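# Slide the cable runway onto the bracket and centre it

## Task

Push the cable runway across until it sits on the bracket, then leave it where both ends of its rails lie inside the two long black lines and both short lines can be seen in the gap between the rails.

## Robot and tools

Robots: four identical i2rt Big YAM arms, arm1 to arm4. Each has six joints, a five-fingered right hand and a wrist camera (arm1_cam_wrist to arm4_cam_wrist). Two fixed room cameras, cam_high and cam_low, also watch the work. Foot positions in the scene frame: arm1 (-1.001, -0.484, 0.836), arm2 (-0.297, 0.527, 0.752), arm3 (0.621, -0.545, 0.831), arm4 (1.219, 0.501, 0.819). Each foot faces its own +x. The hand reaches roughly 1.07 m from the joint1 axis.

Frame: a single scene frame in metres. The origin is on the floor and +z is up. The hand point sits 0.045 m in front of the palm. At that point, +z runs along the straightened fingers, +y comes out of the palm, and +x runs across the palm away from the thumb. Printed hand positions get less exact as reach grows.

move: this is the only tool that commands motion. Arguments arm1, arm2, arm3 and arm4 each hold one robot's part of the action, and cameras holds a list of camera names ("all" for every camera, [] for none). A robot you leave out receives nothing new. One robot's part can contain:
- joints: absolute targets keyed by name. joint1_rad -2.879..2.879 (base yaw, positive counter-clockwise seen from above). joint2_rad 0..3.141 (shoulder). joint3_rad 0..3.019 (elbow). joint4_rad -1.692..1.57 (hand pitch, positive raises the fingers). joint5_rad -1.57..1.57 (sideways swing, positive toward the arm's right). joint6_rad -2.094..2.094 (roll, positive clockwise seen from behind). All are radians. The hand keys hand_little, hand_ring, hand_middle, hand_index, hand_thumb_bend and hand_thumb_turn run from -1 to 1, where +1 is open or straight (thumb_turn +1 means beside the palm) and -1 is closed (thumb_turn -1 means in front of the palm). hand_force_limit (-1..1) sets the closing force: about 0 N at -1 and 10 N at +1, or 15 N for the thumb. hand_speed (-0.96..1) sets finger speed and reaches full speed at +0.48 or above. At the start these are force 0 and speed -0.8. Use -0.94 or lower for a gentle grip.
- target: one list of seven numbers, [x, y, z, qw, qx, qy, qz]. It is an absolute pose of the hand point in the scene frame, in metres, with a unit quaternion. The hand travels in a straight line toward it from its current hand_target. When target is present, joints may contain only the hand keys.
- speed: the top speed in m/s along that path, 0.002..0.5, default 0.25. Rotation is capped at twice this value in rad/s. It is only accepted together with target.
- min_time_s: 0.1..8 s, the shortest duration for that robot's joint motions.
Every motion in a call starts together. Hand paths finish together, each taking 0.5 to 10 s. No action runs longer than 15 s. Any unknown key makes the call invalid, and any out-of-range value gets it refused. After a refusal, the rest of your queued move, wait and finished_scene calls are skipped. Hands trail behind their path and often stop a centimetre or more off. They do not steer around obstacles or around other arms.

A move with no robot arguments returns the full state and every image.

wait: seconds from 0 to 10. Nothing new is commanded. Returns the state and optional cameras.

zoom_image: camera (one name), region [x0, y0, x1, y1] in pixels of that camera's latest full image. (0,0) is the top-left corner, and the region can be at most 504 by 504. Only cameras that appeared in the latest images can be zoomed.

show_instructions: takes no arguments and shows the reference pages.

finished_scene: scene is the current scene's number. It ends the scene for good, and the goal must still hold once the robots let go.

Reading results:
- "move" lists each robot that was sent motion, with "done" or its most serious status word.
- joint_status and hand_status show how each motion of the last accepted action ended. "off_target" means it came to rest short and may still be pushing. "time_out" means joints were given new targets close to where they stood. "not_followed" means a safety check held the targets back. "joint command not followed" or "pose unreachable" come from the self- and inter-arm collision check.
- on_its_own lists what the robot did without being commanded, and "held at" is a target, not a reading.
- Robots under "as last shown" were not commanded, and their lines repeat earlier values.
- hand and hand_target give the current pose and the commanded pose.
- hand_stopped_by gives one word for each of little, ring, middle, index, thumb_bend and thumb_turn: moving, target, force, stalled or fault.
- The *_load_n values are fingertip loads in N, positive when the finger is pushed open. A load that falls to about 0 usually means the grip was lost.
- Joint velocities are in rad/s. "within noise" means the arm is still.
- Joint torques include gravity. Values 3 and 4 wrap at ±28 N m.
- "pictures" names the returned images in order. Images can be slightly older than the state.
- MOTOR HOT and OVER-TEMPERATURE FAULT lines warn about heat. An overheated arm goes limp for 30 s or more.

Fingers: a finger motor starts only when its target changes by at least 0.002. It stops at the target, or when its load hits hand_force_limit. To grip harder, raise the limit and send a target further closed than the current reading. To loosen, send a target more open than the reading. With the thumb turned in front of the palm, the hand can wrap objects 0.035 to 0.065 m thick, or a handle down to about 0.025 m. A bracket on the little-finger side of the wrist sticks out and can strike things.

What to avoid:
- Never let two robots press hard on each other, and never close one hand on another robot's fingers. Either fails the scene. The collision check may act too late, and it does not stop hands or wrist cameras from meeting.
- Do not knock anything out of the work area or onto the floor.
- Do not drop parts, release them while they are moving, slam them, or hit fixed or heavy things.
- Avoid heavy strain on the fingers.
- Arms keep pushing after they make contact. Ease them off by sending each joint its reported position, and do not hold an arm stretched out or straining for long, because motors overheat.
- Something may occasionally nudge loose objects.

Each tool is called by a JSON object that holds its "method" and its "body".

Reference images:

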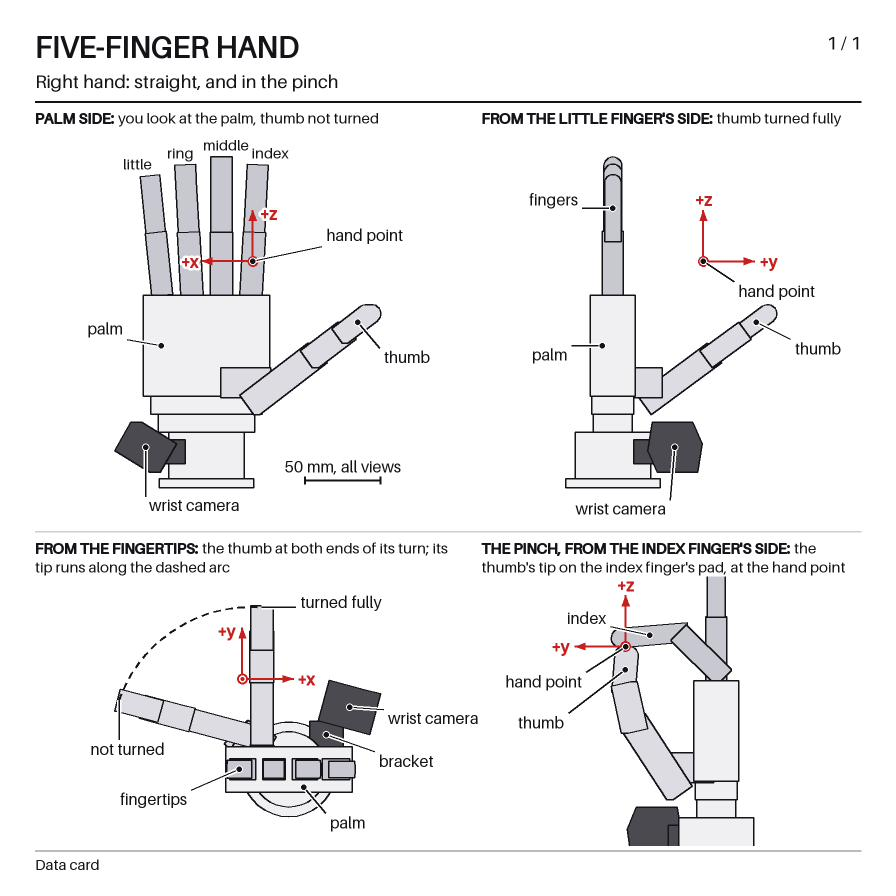

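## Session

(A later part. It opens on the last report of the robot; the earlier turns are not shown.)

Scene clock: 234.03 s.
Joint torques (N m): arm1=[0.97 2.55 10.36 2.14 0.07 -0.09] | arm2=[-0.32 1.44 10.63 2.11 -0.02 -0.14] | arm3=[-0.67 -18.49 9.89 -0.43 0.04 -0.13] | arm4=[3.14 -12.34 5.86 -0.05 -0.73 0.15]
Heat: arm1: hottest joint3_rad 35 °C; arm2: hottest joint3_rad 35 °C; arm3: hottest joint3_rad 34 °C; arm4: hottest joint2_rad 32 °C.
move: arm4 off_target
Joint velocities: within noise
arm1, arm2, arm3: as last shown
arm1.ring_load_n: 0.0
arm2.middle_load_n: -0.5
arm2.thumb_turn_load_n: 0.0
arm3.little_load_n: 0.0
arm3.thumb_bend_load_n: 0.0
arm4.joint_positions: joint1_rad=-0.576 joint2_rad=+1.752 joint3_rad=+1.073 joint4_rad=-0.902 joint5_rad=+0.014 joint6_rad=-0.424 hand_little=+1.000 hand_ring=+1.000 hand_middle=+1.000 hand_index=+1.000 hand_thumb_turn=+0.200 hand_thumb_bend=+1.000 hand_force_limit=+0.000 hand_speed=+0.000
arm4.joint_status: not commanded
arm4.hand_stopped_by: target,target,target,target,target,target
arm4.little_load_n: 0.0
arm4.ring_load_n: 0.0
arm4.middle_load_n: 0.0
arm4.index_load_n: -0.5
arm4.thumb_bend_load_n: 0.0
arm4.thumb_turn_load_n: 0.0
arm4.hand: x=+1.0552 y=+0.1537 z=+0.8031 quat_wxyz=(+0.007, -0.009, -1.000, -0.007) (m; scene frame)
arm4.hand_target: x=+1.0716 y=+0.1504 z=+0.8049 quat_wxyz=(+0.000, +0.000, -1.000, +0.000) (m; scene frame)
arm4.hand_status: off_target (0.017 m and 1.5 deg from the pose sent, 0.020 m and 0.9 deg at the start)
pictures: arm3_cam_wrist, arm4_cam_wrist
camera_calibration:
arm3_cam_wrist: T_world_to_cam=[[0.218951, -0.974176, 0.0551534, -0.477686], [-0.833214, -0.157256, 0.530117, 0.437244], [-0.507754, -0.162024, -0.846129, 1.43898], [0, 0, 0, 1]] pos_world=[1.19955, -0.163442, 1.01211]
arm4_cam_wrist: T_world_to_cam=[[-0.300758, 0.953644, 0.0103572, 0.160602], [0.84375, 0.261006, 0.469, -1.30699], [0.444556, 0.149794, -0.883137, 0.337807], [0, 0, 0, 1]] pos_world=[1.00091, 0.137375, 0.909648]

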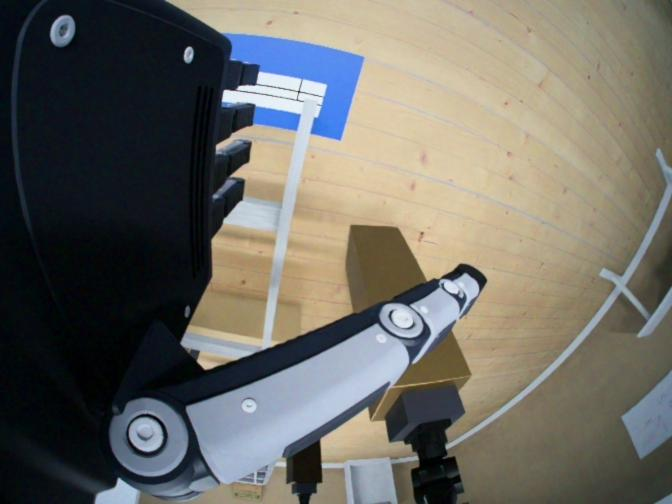

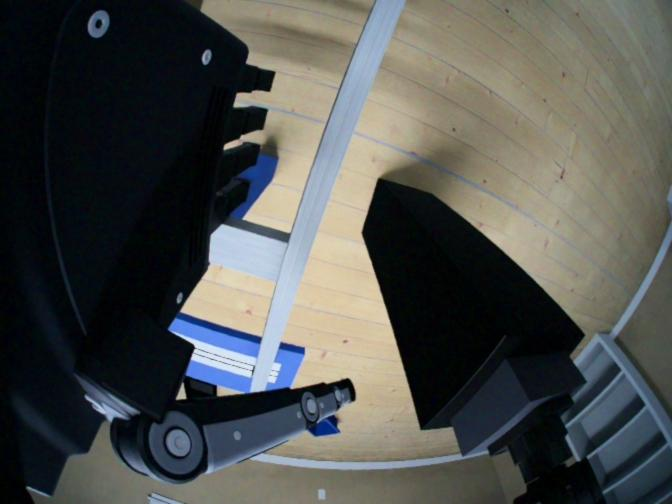

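{"method": "move", "body": {"arm4": {"target":[1.081,0.15,0.805,0,0,1,0],"speed":0.05}, "cameras": ["arm4_cam_wrist","arm3_cam_wrist","cam_low"]}}

{"method": "zoom_image", "body": {"camera": "cam_low", "region": [420, 145, 490, 205]}}

{"method": "zoom_image", "body": {"camera": "arm3_cam_wrist", "region": [295, 85, 325, 115]}}

Scene clock: 235.83 s.
Joint torques (N m): arm1=[0.91 2.78 10.36 2.26 0.07 -0.09] | arm2=[0.15 1.14 10.89 2.15 -0.06 -0.1] | arm3=[-0.85 -18.2 9.99 -0.36 0.02 -0.16] | arm4=[4.13 -12.22 5.59 -0.32 -1.15 0.19]
Heat: arm1: hottest joint3_rad 35 °C; arm2: hottest joint3_rad 35 °C; arm3: hottest joint3_rad 34 °C; arm4: hottest joint2_rad 32 °C.
move: arm4 off_target
Joint velocities: within noise
arm1, arm2, arm3: as last shown
arm2.middle_load_n: 0.0
arm4.joint_positions: joint1_rad=-0.570 joint2_rad=+1.745 joint3_rad=+1.065 joint4_rad=-0.893 joint5_rad=+0.025 joint6_rad=-0.406 hand_little=+1.000 hand_ring=+1.000 hand_middle=+1.000 hand_index=+1.000 hand_thumb_turn=+0.200 hand_thumb_bend=+1.000 hand_force_limit=+0.000 hand_speed=+0.000
arm4.joint_status: not commanded
arm4.hand_stopped_by: target,target,target,target,target,target
arm4.little_load_n: 0.0
arm4.ring_load_n: 0.0
arm4.middle_load_n: 0.0
arm4.index_load_n: -0.5
arm4.thumb_bend_load_n: 0.0
arm4.thumb_turn_load_n: 0.0
arm4.hand: x=+1.0565 y=+0.1538 z=+0.8030 quat_wxyz=(+0.014, -0.015, -1.000, -0.006) (m; scene frame)
arm4.hand_target: x=+1.0802 y=+0.1508 z=+0.8048 quat_wxyz=(+0.000, +0.000, -1.000, +0.000) (m; scene frame)
arm4.hand_status: off_target (0.025 m and 2.4 deg from the pose sent, 0.026 m and 1.5 deg at the start)
pictures: arm3_cam_wrist, arm4_cam_wrist, cam_low
camera_calibration:
arm3_cam_wrist: T_world_to_cam=[[0.218951, -0.974176, 0.0551534, -0.477686], [-0.833214, -0.157256, 0.530117, 0.437244], [-0.507754, -0.162024, -0.846129, 1.43898], [0, 0, 0, 1]] pos_world=[1.19955, -0.163442, 1.01211]
arm4_cam_wrist: T_world_to_cam=[[-0.289019, 0.957246, 0.0121924, 0.146478], [0.853282, 0.251814, 0.456617, -1.30684], [0.434024, 0.142375, -0.88958, 0.354561], [0, 0, 0, 1]] pos_world=[1.00355, 0.138384, 0.91035]

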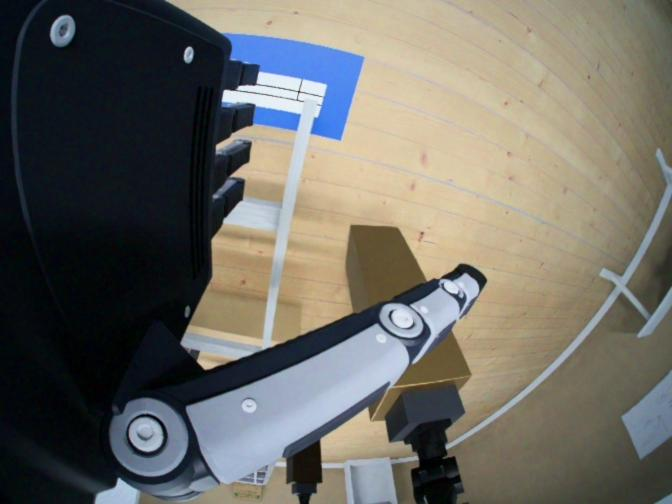

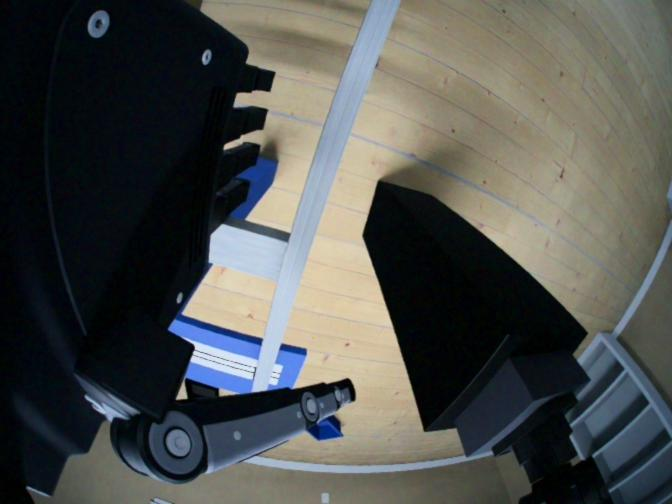

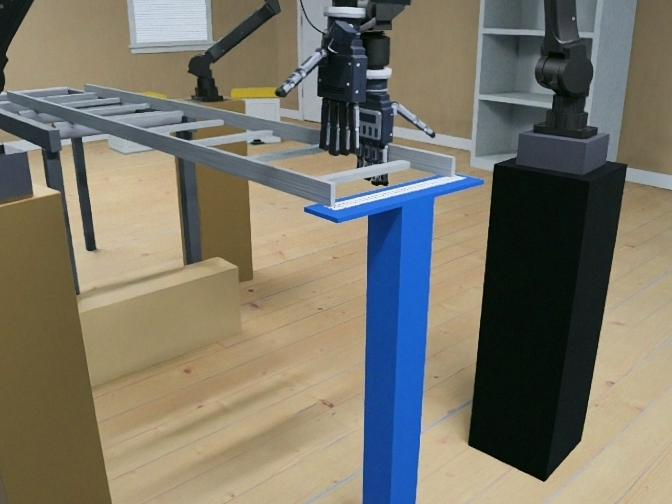

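Scaled by 7.200 from the camera's 672x504 image, which has a finer 960x720 frame.

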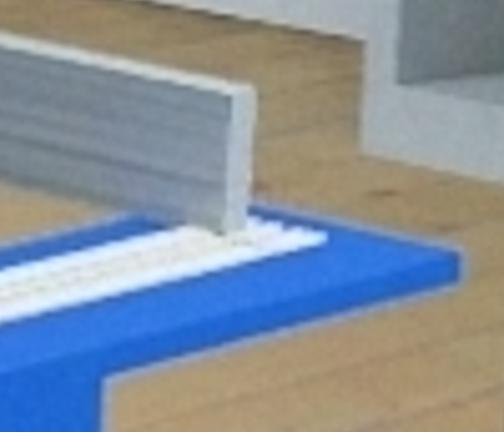

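Scaled by 16.800 from the camera's 672x504 image, which has a finer 960x720 frame.

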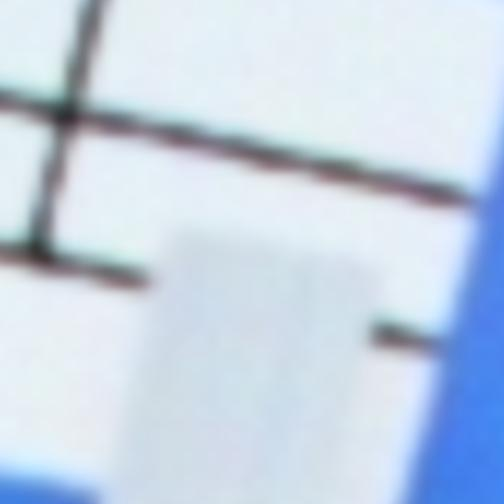

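{"method": "move", "body": {"arm4": {"target":[1.088,0.15,0.805,0,0,1,0],"speed":0.05}, "cameras": ["arm3_cam_wrist","cam_low"]}}

{"method": "zoom_image", "body": {"camera": "cam_low", "region": [420, 145, 490, 205]}}

{"method": "zoom_image", "body": {"camera": "arm3_cam_wrist", "region": [295, 85, 325, 115]}}

Scene clock: 237.70 s.
Joint torques (N m): arm1=[0.85 2.2 10.43 2.17 0.09 -0.11] | arm2=[0.26 0.5 10.84 2.14 -0.04 -0.11] | arm3=[-0.32 -18.32 9.99 -0.43 0.03 -0.15] | arm4=[3.55 -11.99 5.86 -0.34 -1.07 0.19]
Heat: arm1: hottest joint3_rad 35 °C; arm2: hottest joint3_rad 35 °C; arm3: hottest joint3_rad 34 °C; arm4: hottest joint2_rad 32 °C.
move: arm4 off_target
Joint velocities: within noise
arm1, arm2, arm3: as last shown
arm4.joint_positions: joint1_rad=-0.547 joint2_rad=+1.737 joint3_rad=+1.053 joint4_rad=-0.891 joint5_rad=+0.023 joint6_rad=-0.392 hand_little=+1.000 hand_ring=+1.000 hand_middle=+1.000 hand_index=+1.000 hand_thumb_turn=+0.200 hand_thumb_bend=+1.000 hand_force_limit=+0.000 hand_speed=+0.000
arm4.joint_status: not commanded
arm4.hand_stopped_by: target,target,target,target,target,target
arm4.little_load_n: 0.0
arm4.ring_load_n: 0.0
arm4.middle_load_n: 0.0
arm4.index_load_n: -0.5
arm4.thumb_bend_load_n: 0.0
arm4.thumb_turn_load_n: 0.0
arm4.hand: x=+1.0675 y=+0.1534 z=+0.8029 quat_wxyz=(+0.013, -0.010, -1.000, -0.006) (m; scene frame)
arm4.hand_target: x=+1.0874 y=+0.1507 z=+0.8048 quat_wxyz=(+0.000, +0.000, -1.000, -0.001) (m; scene frame)
arm4.hand_status: off_target (0.021 m and 2.0 deg from the pose sent, 0.032 m and 2.4 deg at the start)
pictures: arm3_cam_wrist, cam_low
camera_calibration:
arm3_cam_wrist: T_world_to_cam=[[0.218951, -0.974176, 0.0551534, -0.477686], [-0.833214, -0.157256, 0.530117, 0.437244], [-0.507754, -0.162024, -0.846129, 1.43898], [0, 0, 0, 1]] pos_world=[1.19955, -0.163442, 1.01211]

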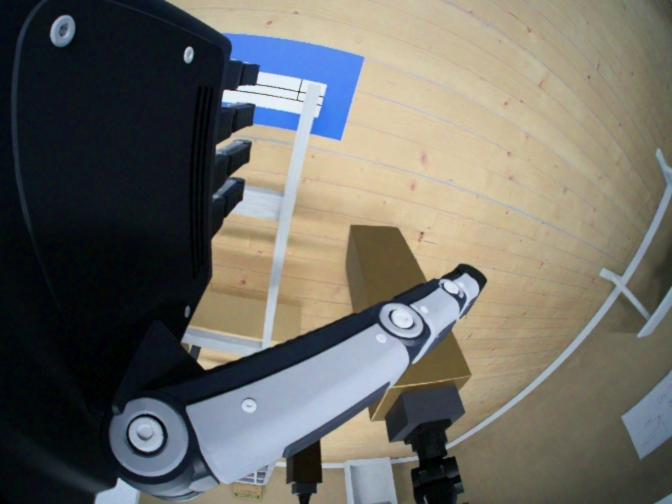

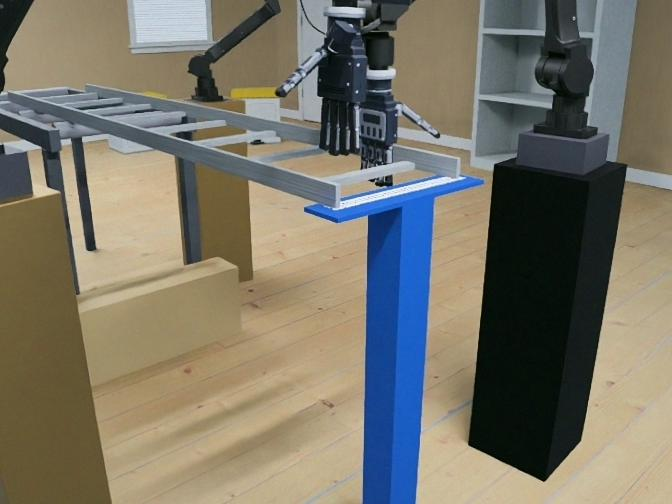

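Scaled by 7.200 from the camera's 672x504 image, which has a finer 960x720 frame.

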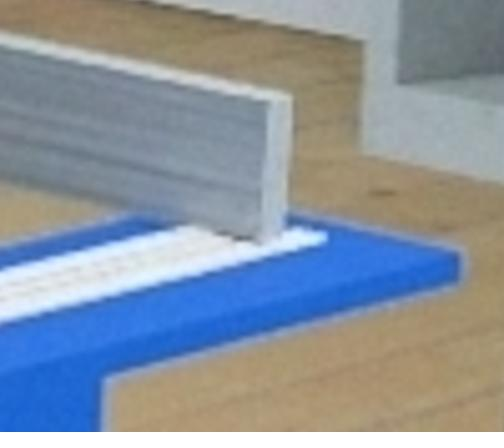

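Scaled by 16.800 from the camera's 672x504 image, which has a finer 960x720 frame.

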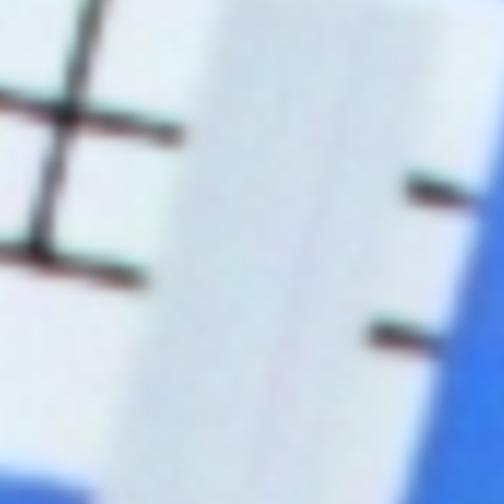

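{"method": "move", "body": {"arm4": {"target":[1.05,0.15,0.805,0,0,1,0],"speed":0.1}, "cameras": ["arm4_cam_wrist","arm3_cam_wrist","cam_low"]}}

{"method": "zoom_image", "body": {"camera": "arm4_cam_wrist", "region": [235, 350, 285, 400]}}

{"method": "zoom_image", "body": {"camera": "arm3_cam_wrist", "region": [280, 70, 330, 120]}}

{"method": "zoom_image", "body": {"camera": "cam_low", "region": [300, 165, 370, 225]}}

Scene clock: 243.00 s.
Joint torques (N m): arm1=[1.03 2.32 10.4 2.24 0.08 -0.1] | arm2=[1.08 1.49 10.86 2.02 -0.03 -0.11] | arm3=[-0.67 -18.49 9.98 -0.51 0.05 -0.11] | arm4=[0.26 -10.05 9.98 -0.91 -0.11 -0.04]
Heat: arm1: hottest joint3_rad 35 °C; arm2: hottest joint3_rad 35 °C; arm3: hottest joint3_rad 34 °C; arm4: hottest joint2_rad 32 °C.
move: arm4 off_target
Joint velocities: within noise
arm1, arm2, arm3: as last shown
arm1.index_load_n: 0.5
arm1.thumb_bend_load_n: -0.5
arm3.ring_load_n: 0.5
arm4.joint_positions: joint1_rad=-0.582 joint2_rad=+1.742 joint3_rad=+1.053 joint4_rad=-0.892 joint5_rad=-0.003 joint6_rad=-0.442 hand_little=+1.000 hand_ring=+1.000 hand_middle=+1.000 hand_index=+1.000 hand_thumb_turn=+0.200 hand_thumb_bend=+1.000 hand_force_limit=+0.000 hand_speed=+0.000
arm4.joint_status: not commanded
arm4.hand_stopped_by: target,target,target,target,target,target
arm4.little_load_n: 0.0
arm4.ring_load_n: 0.0
arm4.middle_load_n: 0.0
arm4.index_load_n: 0.0
arm4.thumb_bend_load_n: 0.0
arm4.thumb_turn_load_n: 0.0
arm4.hand: x=+1.0573 y=+0.1593 z=+0.8016 quat_wxyz=(+0.000, -0.003, -1.000, -0.003) (m; scene frame)
arm4.hand_target: x=+1.0501 y=+0.1504 z=+0.8050 quat_wxyz=(+0.000, +0.000, -1.000, +0.000) (m; scene frame)
arm4.hand_status: off_target (0.012 m and 0.5 deg from the pose sent, 0.018 m and 2.0 deg at the start)
pictures: arm3_cam_wrist, arm4_cam_wrist, cam_low
camera_calibration:
arm3_cam_wrist: T_world_to_cam=[[0.218951, -0.974176, 0.0551534, -0.477686], [-0.833214, -0.157256, 0.530117, 0.437244], [-0.507754, -0.162024, -0.846129, 1.43898], [0, 0, 0, 1]] pos_world=[1.19955, -0.163442, 1.01211]
arm4_cam_wrist: T_world_to_cam=[[-0.312704, 0.94985, -0.000911405, 0.178217], [0.83354, 0.274873, 0.479225, -1.30915], [0.455443, 0.149096, -0.877691, 0.319033], [0, 0, 0, 1]] pos_world=[1.00166, 0.143004, 0.907554]

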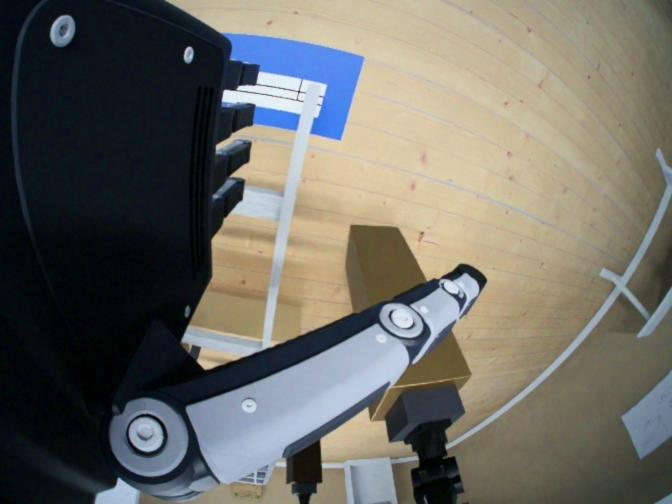

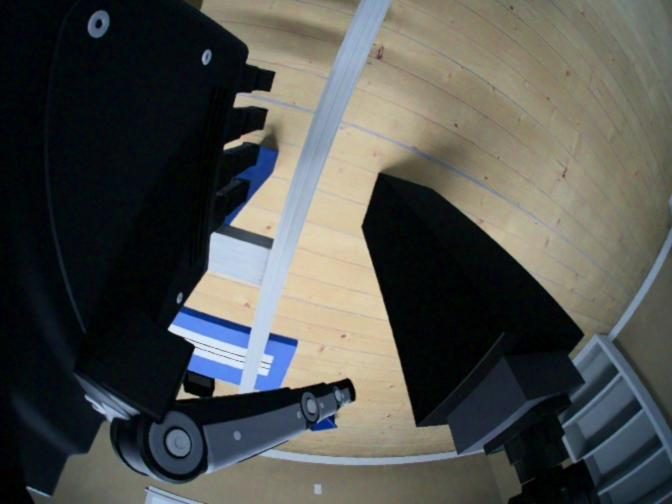

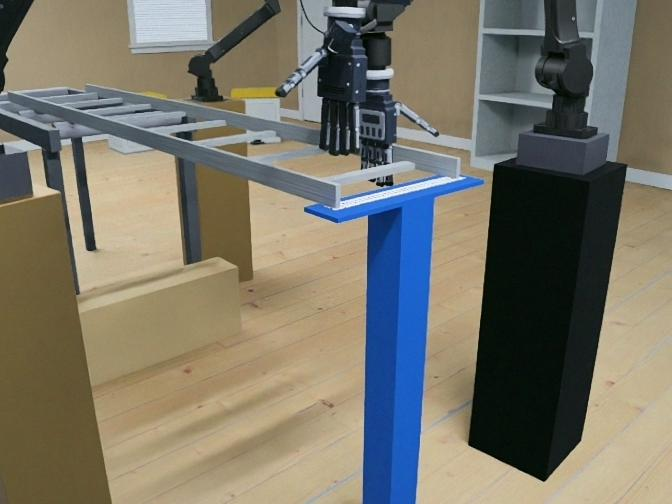

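Scaled by 10.080 from the camera's 672x504 image, which has a finer 960x720 frame.

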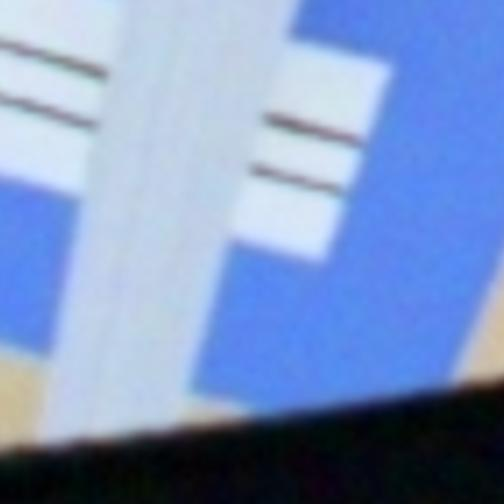

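Scaled by 10.080 from the camera's 672x504 image, which has a finer 960x720 frame.

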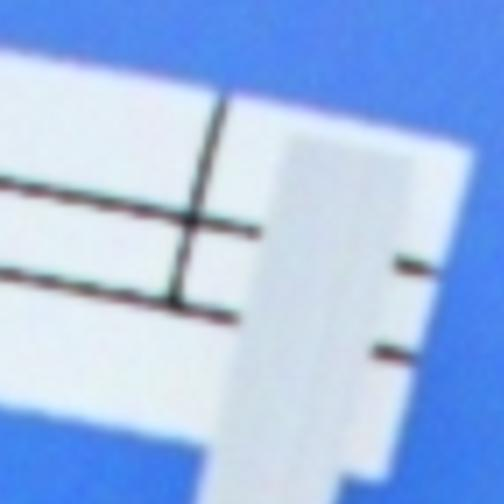

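Scaled by 7.200 from the camera's 672x504 image, which has a finer 960x720 frame.

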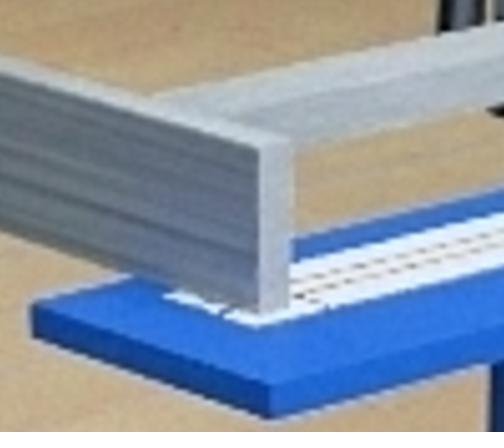

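{"method": "move", "body": {"arm4": {"target":[0.985,0.165,0.805,0,0,1,0],"speed":0.15}, "arm3": {"target":[1.265,-0.215,0.925,0,1,0,0],"speed":0.2}}}

{"method": "move", "body": {"arm3": {"target":[1.26,-0.21,0.877,0,1,0,0],"speed":0.15}, "arm4": {"target":[0.965,0.17,0.8,0,0,1,0],"speed":0.1}, "cameras": ["arm4_cam_wrist","arm3_cam_wrist","cam_low"]}}

Scene clock: 248.23 s.
Joint torques (N m): arm1=[0.67 2.43 10.4 2.19 0.07 -0.11] | arm2=[-0.26 0.97 10.84 2.04 -0.03 -0.1] | arm3=[0.32 -20.72 9.96 -0.2 0 -0.09] | arm4=[0.5 -10.4 11.45 -0.88 -0.07 -0.06]
Heat: arm1: hottest joint3_rad 35 °C; arm2: hottest joint3_rad 35 °C; arm3: hottest joint3_rad 35 °C; arm4: hottest joint2_rad 32 °C.
move: arm3 off_target; arm4 off_target
Joint velocities: within noise
arm1, arm2: as last shown
arm1.index_load_n: 0.0
arm1.thumb_bend_load_n: 0.0
arm3.joint_positions: joint1_rad=-1.171 joint2_rad=+2.569 joint3_rad=+2.758 joint4_rad=-1.693 joint5_rad=-0.002 joint6_rad=-1.043 hand_little=+1.000 hand_ring=+1.000 hand_middle=+1.000 hand_index=+1.000 hand_thumb_turn=-1.000 hand_thumb_bend=+1.000 hand_force_limit=+0.000 hand_speed=-0.300
arm3.joint_status: not commanded
arm3.hand_stopped_by: target,target,target,target,target,target
arm3.little_load_n: 0.0
arm3.ring_load_n: 0.0
arm3.middle_load_n: 0.0
arm3.index_load_n: 0.0
arm3.thumb_bend_load_n: 0.0
arm3.thumb_turn_load_n: 0.0
arm3.hand: x=+1.2573 y=-0.2209 z=+0.9084 quat_wxyz=(-0.016, +0.999, -0.003, +0.028) (m; scene frame)
arm3.hand_target: x=+1.2636 y=-0.2159 z=+0.9247 quat_wxyz=(-0.024, +0.999, +0.006, +0.047) (m; scene frame)
arm3.hand_status: off_target (0.019 m and 3.7 deg from the pose sent, 0.130 m and 2.1 deg at the start; a joint's target at an end of its range on 29 of 47 steps)
arm4.joint_positions: joint1_rad=-0.722 joint2_rad=+1.782 joint3_rad=+1.096 joint4_rad=-0.912 joint5_rad=-0.003 joint6_rad=-0.579 hand_little=+1.000 hand_ring=+1.000 hand_middle=+1.000 hand_index=+1.000 hand_thumb_turn=+0.200 hand_thumb_bend=+1.000 hand_force_limit=+0.000 hand_speed=+0.000
arm4.joint_status: not commanded
arm4.hand_stopped_by: target,target,target,target,target,target
arm4.little_load_n: 0.0
arm4.ring_load_n: 0.0
arm4.middle_load_n: 0.0
arm4.index_load_n: 0.0
arm4.thumb_bend_load_n: 0.0
arm4.thumb_turn_load_n: 0.0
arm4.hand: x=+0.9978 y=+0.1813 z=+0.7982 quat_wxyz=(-0.006, -0.004, -1.000, -0.010) (m; scene frame)
arm4.hand_target: x=+0.9854 y=+0.1656 z=+0.8052 quat_wxyz=(+0.000, +0.000, -1.000, +0.000) (m; scene frame)
arm4.hand_status: off_target (0.022 m and 1.5 deg from the pose sent, 0.073 m and 0.5 deg at the start)
pictures: none

Scene clock: 249.43 s.
Joint torques (N m): arm1=[0.85 2.55 10.37 2.17 0.1 -0.12] | arm2=[0.56 0.91 11 2.02 0 -0.12] | arm3=[1.14 -22.3 9.92 -0.51 -0.06 0.03] | arm4=[0.44 -10.64 11.44 -0.7 -0.06 -0.04]
Heat: arm1: hottest joint3_rad 35 °C; arm2: hottest joint3_rad 35 °C; arm3: hottest joint3_rad 35 °C; arm4: hottest joint2_rad 32 °C.
move: arm3 off_target; arm4 off_target
Joint velocities: within noise
arm1, arm2: as last shown
arm3.joint_positions: joint1_rad=-1.171 joint2_rad=+2.660 joint3_rad=+2.775 joint4_rad=-1.693 joint5_rad=-0.002 joint6_rad=-1.043 hand_little=+1.000 hand_ring=+1.000 hand_middle=+1.000 hand_index=+1.000 hand_thumb_turn=-1.000 hand_thumb_bend=+1.000 hand_force_limit=+0.000 hand_speed=-0.300
arm3.joint_status: not commanded
arm3.hand_stopped_by: target,target,target,target,target,target
arm3.little_load_n: 0.0
arm3.ring_load_n: 0.0
arm3.middle_load_n: 0.0
arm3.index_load_n: 0.0
arm3.thumb_bend_load_n: 0.0
arm3.thumb_turn_load_n: 0.0
arm3.hand: x=+1.2540 y=-0.2230 z=+0.8514 quat_wxyz=(+0.003, +1.000, -0.003, -0.004) (m; scene frame)
arm3.hand_target: x=+1.2584 y=-0.2111 z=+0.8767 quat_wxyz=(-0.010, +1.000, +0.002, +0.019) (m; scene frame)
arm3.hand_status: off_target (0.029 m and 0.6 deg from the pose sent, 0.033 m and 3.7 deg at the start; a joint's target at an end of its range on 34 of 36 steps)
arm4.joint_positions: joint1_rad=-0.760 joint2_rad=+1.806 joint3_rad=+1.116 joint4_rad=-0.912 joint5_rad=-0.003 joint6_rad=-0.619 hand_little=+1.000 hand_ring=+1.000 hand_middle=+1.000 hand_index=+1.000 hand_thumb_turn=+0.200 hand_thumb_bend=+1.000 hand_force_limit=+0.000 hand_speed=+0.000
arm4.joint_status: not commanded
arm4.hand_stopped_by: target,target,target,target,target,target
arm4.little_load_n: 0.0
arm4.ring_load_n: 0.0
arm4.middle_load_n: 0.0
arm4.index_load_n: 0.0
arm4.thumb_bend_load_n: 0.0
arm4.thumb_turn_load_n: 0.0
arm4.hand: x=+0.9797 y=+0.1861 z=+0.7940 quat_wxyz=(-0.008, -0.003, -1.000, -0.012) (m; scene frame)
arm4.hand_target: x=+0.9654 y=+0.1706 z=+0.8004 quat_wxyz=(+0.000, +0.000, -1.000, +0.000) (m; scene frame)
arm4.hand_status: off_target (0.023 m and 1.6 deg from the pose sent, 0.035 m and 1.4 deg at the start)
pictures: arm3_cam_wrist, arm4_cam_wrist, cam_low
camera_calibration:
arm3_cam_wrist: T_world_to_cam=[[0.211934, -0.976168, 0.0466922, -0.521168], [-0.846548, -0.159501, 0.507854, 0.596899], [-0.488303, -0.147159, -0.860177, 1.42762], [0, 0, 0, 1]] pos_world=[1.31287, -0.203455, 0.949205]
arm4_cam_wrist: T_world_to_cam=[[-0.311592, 0.950163, 0.00998667, 0.118613], [0.826706, 0.265894, 0.495841, -1.25305], [0.468474, 0.162756, -0.868356, 0.320963], [0, 0, 0, 1]] pos_world=[0.922497, 0.168238, 0.898838]

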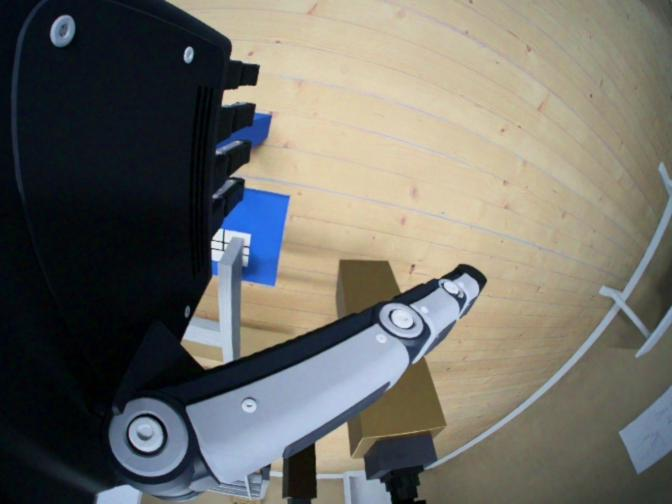

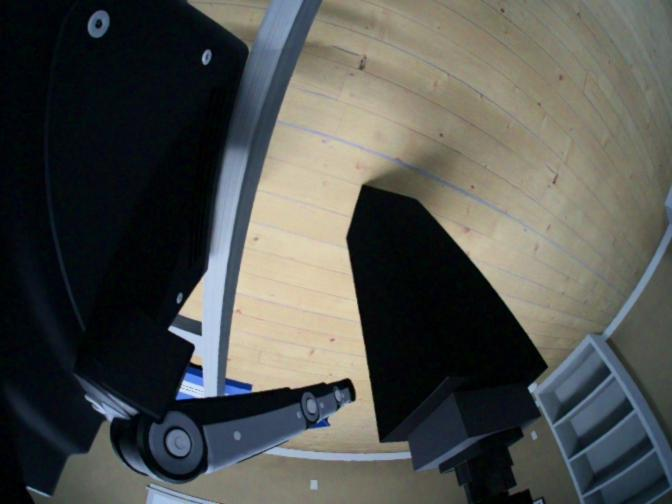

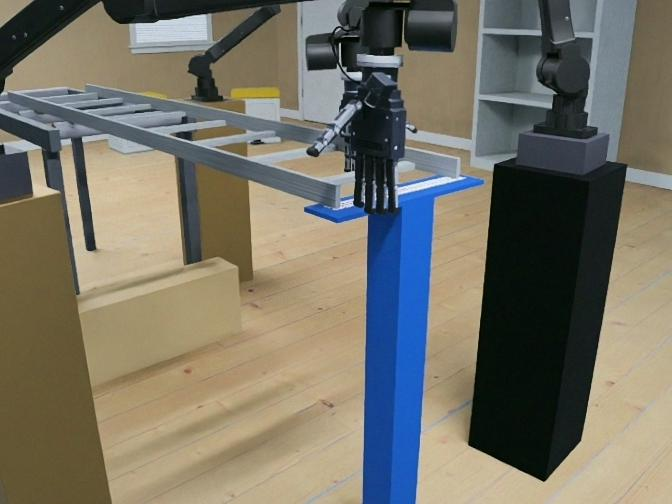

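{"method": "zoom_image", "body": {"camera": "arm3_cam_wrist", "region": [205, 220, 265, 280]}}

{"method": "move", "body": {"arm3": {"target":[1.245,-0.21,0.885,0,1,0,0],"speed":0.1}, "arm4": {"target":[0.95,0.175,0.805,0,0,1,0],"speed":0.1}, "cameras": ["arm4_cam_wrist","arm3_cam_wrist","cam_low"]}}

{"method": "zoom_image", "body": {"camera": "arm3_cam_wrist", "region": [205, 220, 265, 280]}}

Scaled by 8.400 from the camera's 672x504 image, which has a finer 960x720 frame.

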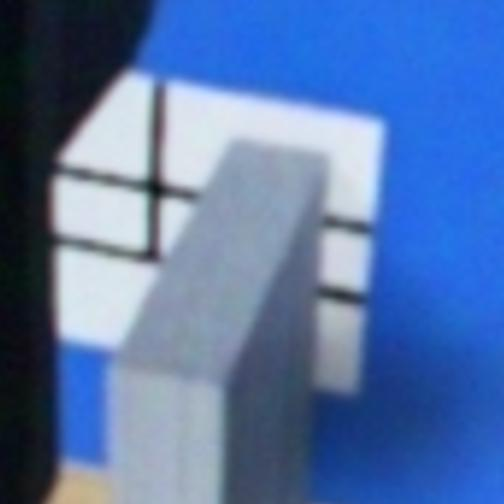

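Scene clock: 251.93 s.
Joint torques (N m): arm1=[0.62 2.61 10.45 2.25 0.06 -0.11] | arm2=[0.5 1.26 10.52 2.02 -0.02 -0.21] | arm3=[1.08 -23.65 6.39 -0.51 -0.13 0.15] | arm4=[0.21 -10.81 11.54 -0.91 -0.06 -0.06]
Heat: arm1: hottest joint3_rad 35 °C; arm2: hottest joint3_rad 35 °C; arm3: hottest joint3_rad 35 °C; arm4: hottest joint2_rad 32 °C.
move: arm3 off_target; arm4 off_target
Joint velocities: within noise
arm1, arm2: as last shown
arm1.ring_load_n: 0.5
arm2.little_load_n: -0.5
arm3.joint_positions: joint1_rad=-1.163 joint2_rad=+2.631 joint3_rad=+2.753 joint4_rad=-1.693 joint5_rad=-0.002 joint6_rad=-1.042 hand_little=+1.000 hand_ring=+1.000 hand_middle=+1.000 hand_index=+1.000 hand_thumb_turn=-1.000 hand_thumb_bend=+1.000 hand_force_limit=+0.000 hand_speed=-0.300
arm3.joint_status: not commanded
arm3.hand_stopped_by: target,target,target,target,target,target
arm3.little_load_n: 0.0
arm3.ring_load_n: 0.0
arm3.middle_load_n: 0.0
arm3.index_load_n: 0.0
arm3.thumb_bend_load_n: 0.0
arm3.thumb_turn_load_n: 0.0
arm3.hand: x=+1.2499 y=-0.2193 z=+0.8638 quat_wxyz=(+0.001, +1.000, +0.000, -0.001) (m; scene frame)
arm3.hand_target: x=+1.2446 y=-0.2104 z=+0.8844 quat_wxyz=(-0.004, +1.000, +0.001, +0.007) (m; scene frame)
arm3.hand_status: off_target (0.024 m and 0.2 deg from the pose sent, 0.037 m and 0.6 deg at the start; a joint's target at an end of its range on 31 of 34 steps)
arm4.joint_positions: joint1_rad=-0.790 joint2_rad=+1.809 joint3_rad=+1.136 joint4_rad=-0.925 joint5_rad=-0.003 joint6_rad=-0.649 hand_little=+1.000 hand_ring=+1.000 hand_middle=+1.000 hand_index=+1.000 hand_thumb_turn=+0.200 hand_thumb_bend=+1.000 hand_force_limit=+0.000 hand_speed=+0.000
arm4.joint_status: not commanded
arm4.hand_stopped_by: target,target,target,target,target,target
arm4.little_load_n: 0.0
arm4.ring_load_n: 0.0
arm4.middle_load_n: 0.0
arm4.index_load_n: 0.0
arm4.thumb_bend_load_n: 0.0
arm4.thumb_turn_load_n: 0.0
arm4.hand: x=+0.9647 y=+0.1892 z=+0.7984 quat_wxyz=(-0.007, -0.003, -1.000, -0.009) (m; scene frame)
arm4.hand_target: x=+0.9503 y=+0.1755 z=+0.8053 quat_wxyz=(+0.000, +0.000, -1.000, +0.000) (m; scene frame)
arm4.hand_status: off_target (0.021 m and 1.4 deg from the pose sent, 0.034 m and 1.6 deg at the start)
pictures: arm3_cam_wrist, arm4_cam_wrist, cam_low
camera_calibration:
arm3_cam_wrist: T_world_to_cam=[[0.21763, -0.975007, 0.044707, -0.522449], [-0.848367, -0.166317, 0.502605, 0.593061], [-0.482608, -0.14731, -0.863359, 1.43248], [0, 0, 0, 1]] pos_world=[1.30816, -0.199737, 0.962027]
arm4_cam_wrist: T_world_to_cam=[[-0.312278, 0.949969, 0.00651131, 0.114507], [0.827531, 0.268651, 0.49297, -1.24264], [0.466557, 0.159332, -0.870022, 0.335168], [0, 0, 0, 1]] pos_world=[0.907706, 0.171655, 0.903442]

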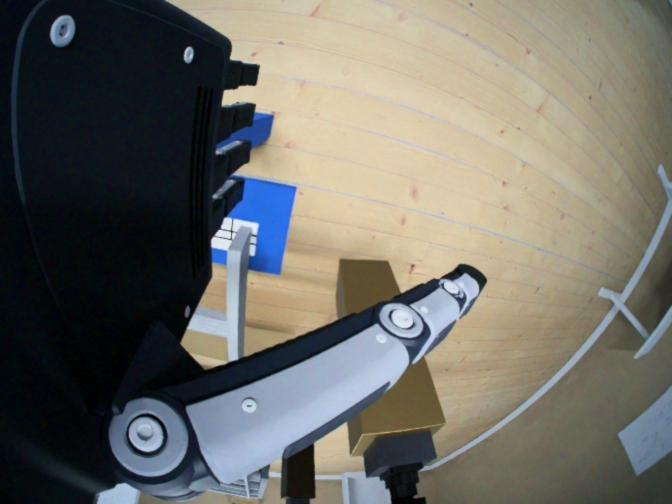

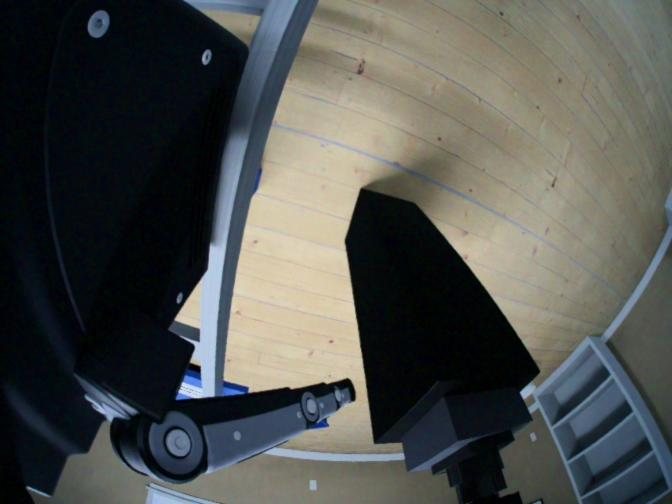

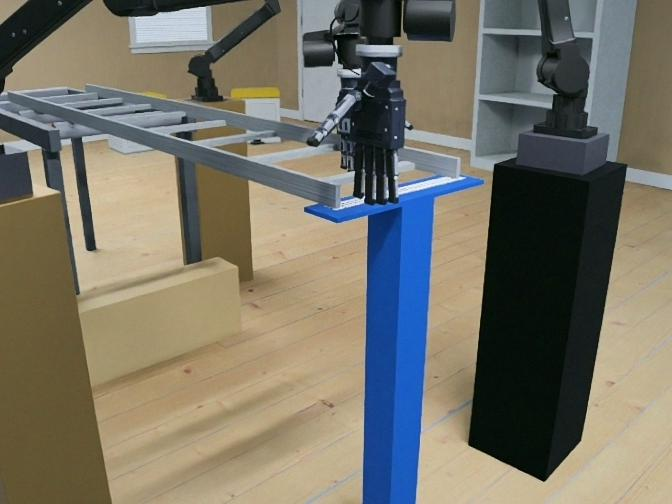

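Scaled by 8.400 from the camera's 672x504 image, which has a finer 960x720 frame.

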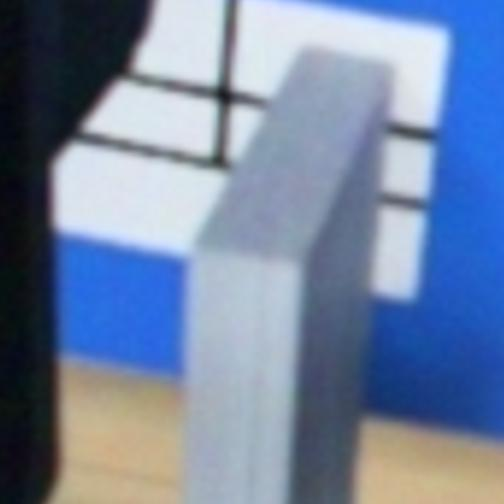

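{"method": "move", "body": {"arm3": {"target":[1.225,-0.208,0.882,0,1,0,0],"speed":0.08}, "arm4": {"target":[0.935,0.178,0.808,0,0,1,0],"speed":0.08}, "cameras": ["arm4_cam_wrist","arm3_cam_wrist","cam_low"]}}

{"method": "zoom_image", "body": {"camera": "arm3_cam_wrist", "region": [205, 200, 265, 260]}}

{"method": "zoom_image", "body": {"camera": "cam_low", "region": [420, 145, 490, 205]}}

Scene clock: 254.53 s.
Joint torques (N m): arm1=[1.08 2.14 10.39 2.19 0.08 -0.1] | arm2=[0.09 1.61 10.71 2.03 0.01 -0.08] | arm3=[1.32 -22.89 6.31 0.46 -0.18 0.19] | arm4=[0.15 -10.87 11.58 -0.95 -0.03 -0.07]
Heat: arm1: hottest joint3_rad 35 °C; arm2: hottest joint3_rad 35 °C; arm3: hottest joint3_rad 35 °C; arm4: hottest joint2_rad 32 °C.
move: arm3 off_target; arm4 off_target
Joint velocities: within noise
arm1.joint_positions: joint1_rad=-0.267 joint2_rad=+0.580 joint3_rad=+1.376 joint4_rad=-1.269 joint5_rad=+0.258 joint6_rad=-1.407 hand_little=+1.000 hand_ring=+1.000 hand_middle=+1.000 hand_index=+1.000 hand_thumb_turn=+1.000 hand_thumb_bend=+1.000 hand_force_limit=+0.000 hand_speed=-0.800
arm1.joint_status: not commanded
arm1.hand_stopped_by: target,target,target,target,target,target
arm1.little_load_n: 0.0
arm1.ring_load_n: 0.0
arm1.middle_load_n: 0.0
arm1.index_load_n: 0.0
arm1.thumb_bend_load_n: 0.0
arm1.thumb_turn_load_n: 0.0
arm1.hand: x=-0.8262 y=-0.3297 z=+1.3559 quat_wxyz=(-0.232, +0.773, +0.349, +0.477) (m; scene frame)
arm1.hand_target: x=-0.8270 y=-0.3317 z=+1.3658 quat_wxyz=(-0.239, +0.768, +0.345, +0.484) (m; scene frame)
arm1.hand_status: not commanded
arm2.joint_positions: joint1_rad=-0.476 joint2_rad=+0.629 joint3_rad=+1.332 joint4_rad=-1.241 joint5_rad=+0.034 joint6_rad=-1.079 hand_little=+1.000 hand_ring=+1.000 hand_middle=+1.000 hand_index=+1.000 hand_thumb_turn=+1.000 hand_thumb_bend=+1.000 hand_force_limit=+0.000 hand_speed=-0.800
arm2.joint_status: not commanded
arm2.hand_stopped_by: target,target,target,target,target,target
arm2.little_load_n: 0.0
arm2.ring_load_n: 0.0
arm2.middle_load_n: 0.0
arm2.index_load_n: 0.0
arm2.thumb_bend_load_n: 0.0
arm2.thumb_turn_load_n: 0.0
arm2.hand: x=-0.4680 y=+0.3414 z=+1.2220 quat_wxyz=(+0.372, +0.213, -0.844, +0.324) (m; scene frame)
arm2.hand_target: x=-0.4674 y=+0.3423 z=+1.2320 quat_wxyz=(+0.379, +0.211, -0.838, +0.330) (m; scene frame)
arm2.hand_status: not commanded
arm3.joint_positions: joint1_rad=-1.146 joint2_rad=+2.536 joint3_rad=+2.558 joint4_rad=-1.634 joint5_rad=-0.002 joint6_rad=-1.025 hand_little=+1.000 hand_ring=+1.000 hand_middle=+1.000 hand_index=+1.000 hand_thumb_turn=-1.000 hand_thumb_bend=+1.000 hand_force_limit=+0.000 hand_speed=-0.300
arm3.joint_status: not commanded
arm3.hand_stopped_by: target,target,target,target,target,target
arm3.little_load_n: 0.0
arm3.ring_load_n: 0.0
arm3.middle_load_n: 0.0
arm3.index_load_n: 0.0
arm3.thumb_bend_load_n: 0.0
arm3.thumb_turn_load_n: 0.0
arm3.hand: x=+1.2247 y=-0.2190 z=+0.8629 quat_wxyz=(+0.012, +1.000, +0.001, -0.018) (m; scene frame)
arm3.hand_target: x=+1.2247 y=-0.2082 z=+0.8820 quat_wxyz=(+0.000, +1.000, +0.000, +0.000) (m; scene frame)
arm3.hand_status: off_target (0.022 m and 2.4 deg from the pose sent, 0.033 m and 0.2 deg at the start)
arm4.joint_positions: joint1_rad=-0.815 joint2_rad=+1.819 joint3_rad=+1.163 joint4_rad=-0.939 joint5_rad=-0.004 joint6_rad=-0.676 hand_little=+1.000 hand_ring=+1.000 hand_middle=+1.000 hand_index=+1.000 hand_thumb_turn=+0.200 hand_thumb_bend=+1.000 hand_force_limit=+0.000 hand_speed=+0.000
arm4.joint_status: not commanded
arm4.hand_stopped_by: target,target,target,target,target,target
arm4.little_load_n: 0.0
arm4.ring_load_n: 0.0
arm4.middle_load_n: 0.0
arm4.index_load_n: 0.0
arm4.thumb_bend_load_n: 0.0
arm4.thumb_turn_load_n: 0.0
arm4.hand: x=+0.9503 y=+0.1902 z=+0.8017 quat_wxyz=(-0.006, -0.002, -1.000, -0.008) (m; scene frame)
arm4.hand_target: x=+0.9354 y=+0.1785 z=+0.8081 quat_wxyz=(+0.000, +0.000, -1.000, +0.000) (m; scene frame)
arm4.hand_status: off_target (0.021 m and 1.2 deg from the pose sent, 0.033 m and 1.4 deg at the start)
pictures: arm3_cam_wrist, arm4_cam_wrist, cam_low
camera_calibration:
arm3_cam_wrist: T_world_to_cam=[[0.21962, -0.973895, 0.0574112, -0.529689], [-0.830725, -0.15583, 0.534427, 0.525387], [-0.51153, -0.165064, -0.843262, 1.43368], [0, 0, 0, 1]] pos_world=[1.28615, -0.197342, 0.958595]
arm4_cam_wrist: T_world_to_cam=[[-0.31369, 0.949516, 0.00415185, 0.112286], [0.827548, 0.271246, 0.491517, -1.23207], [0.465578, 0.15762, -0.870858, 0.346471], [0, 0, 0, 1]] pos_world=[0.893511, 0.172966, 0.906845]

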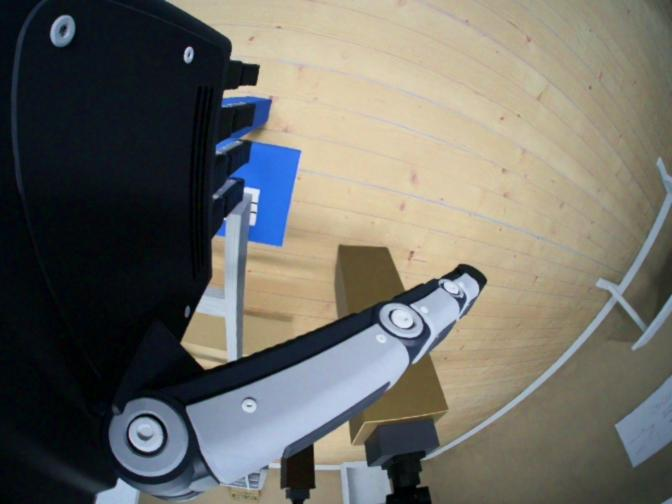

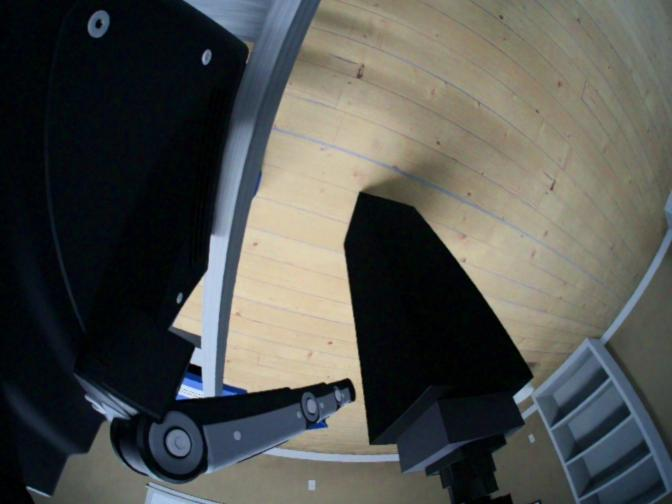

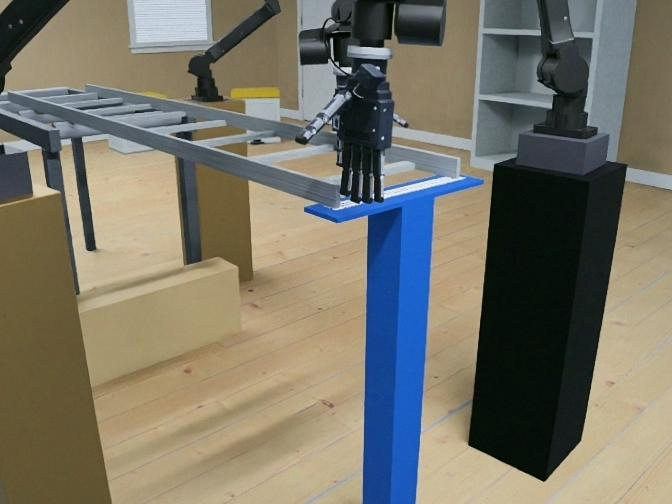

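Scaled by 8.400 from the camera's 672x504 image, which has a finer 960x720 frame.

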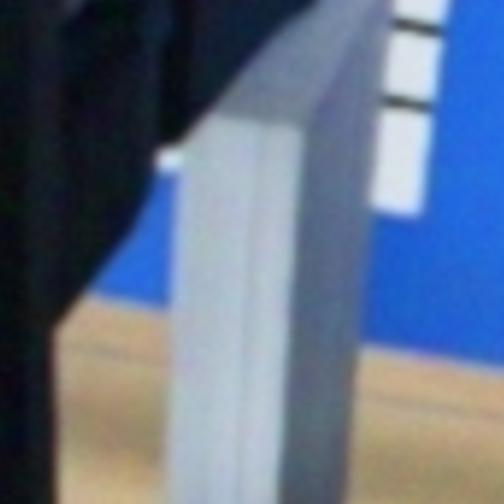

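Scaled by 7.200 from the camera's 672x504 image, which has a finer 960x720 frame.

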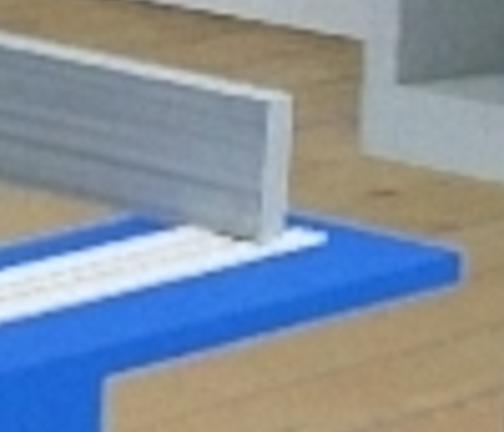

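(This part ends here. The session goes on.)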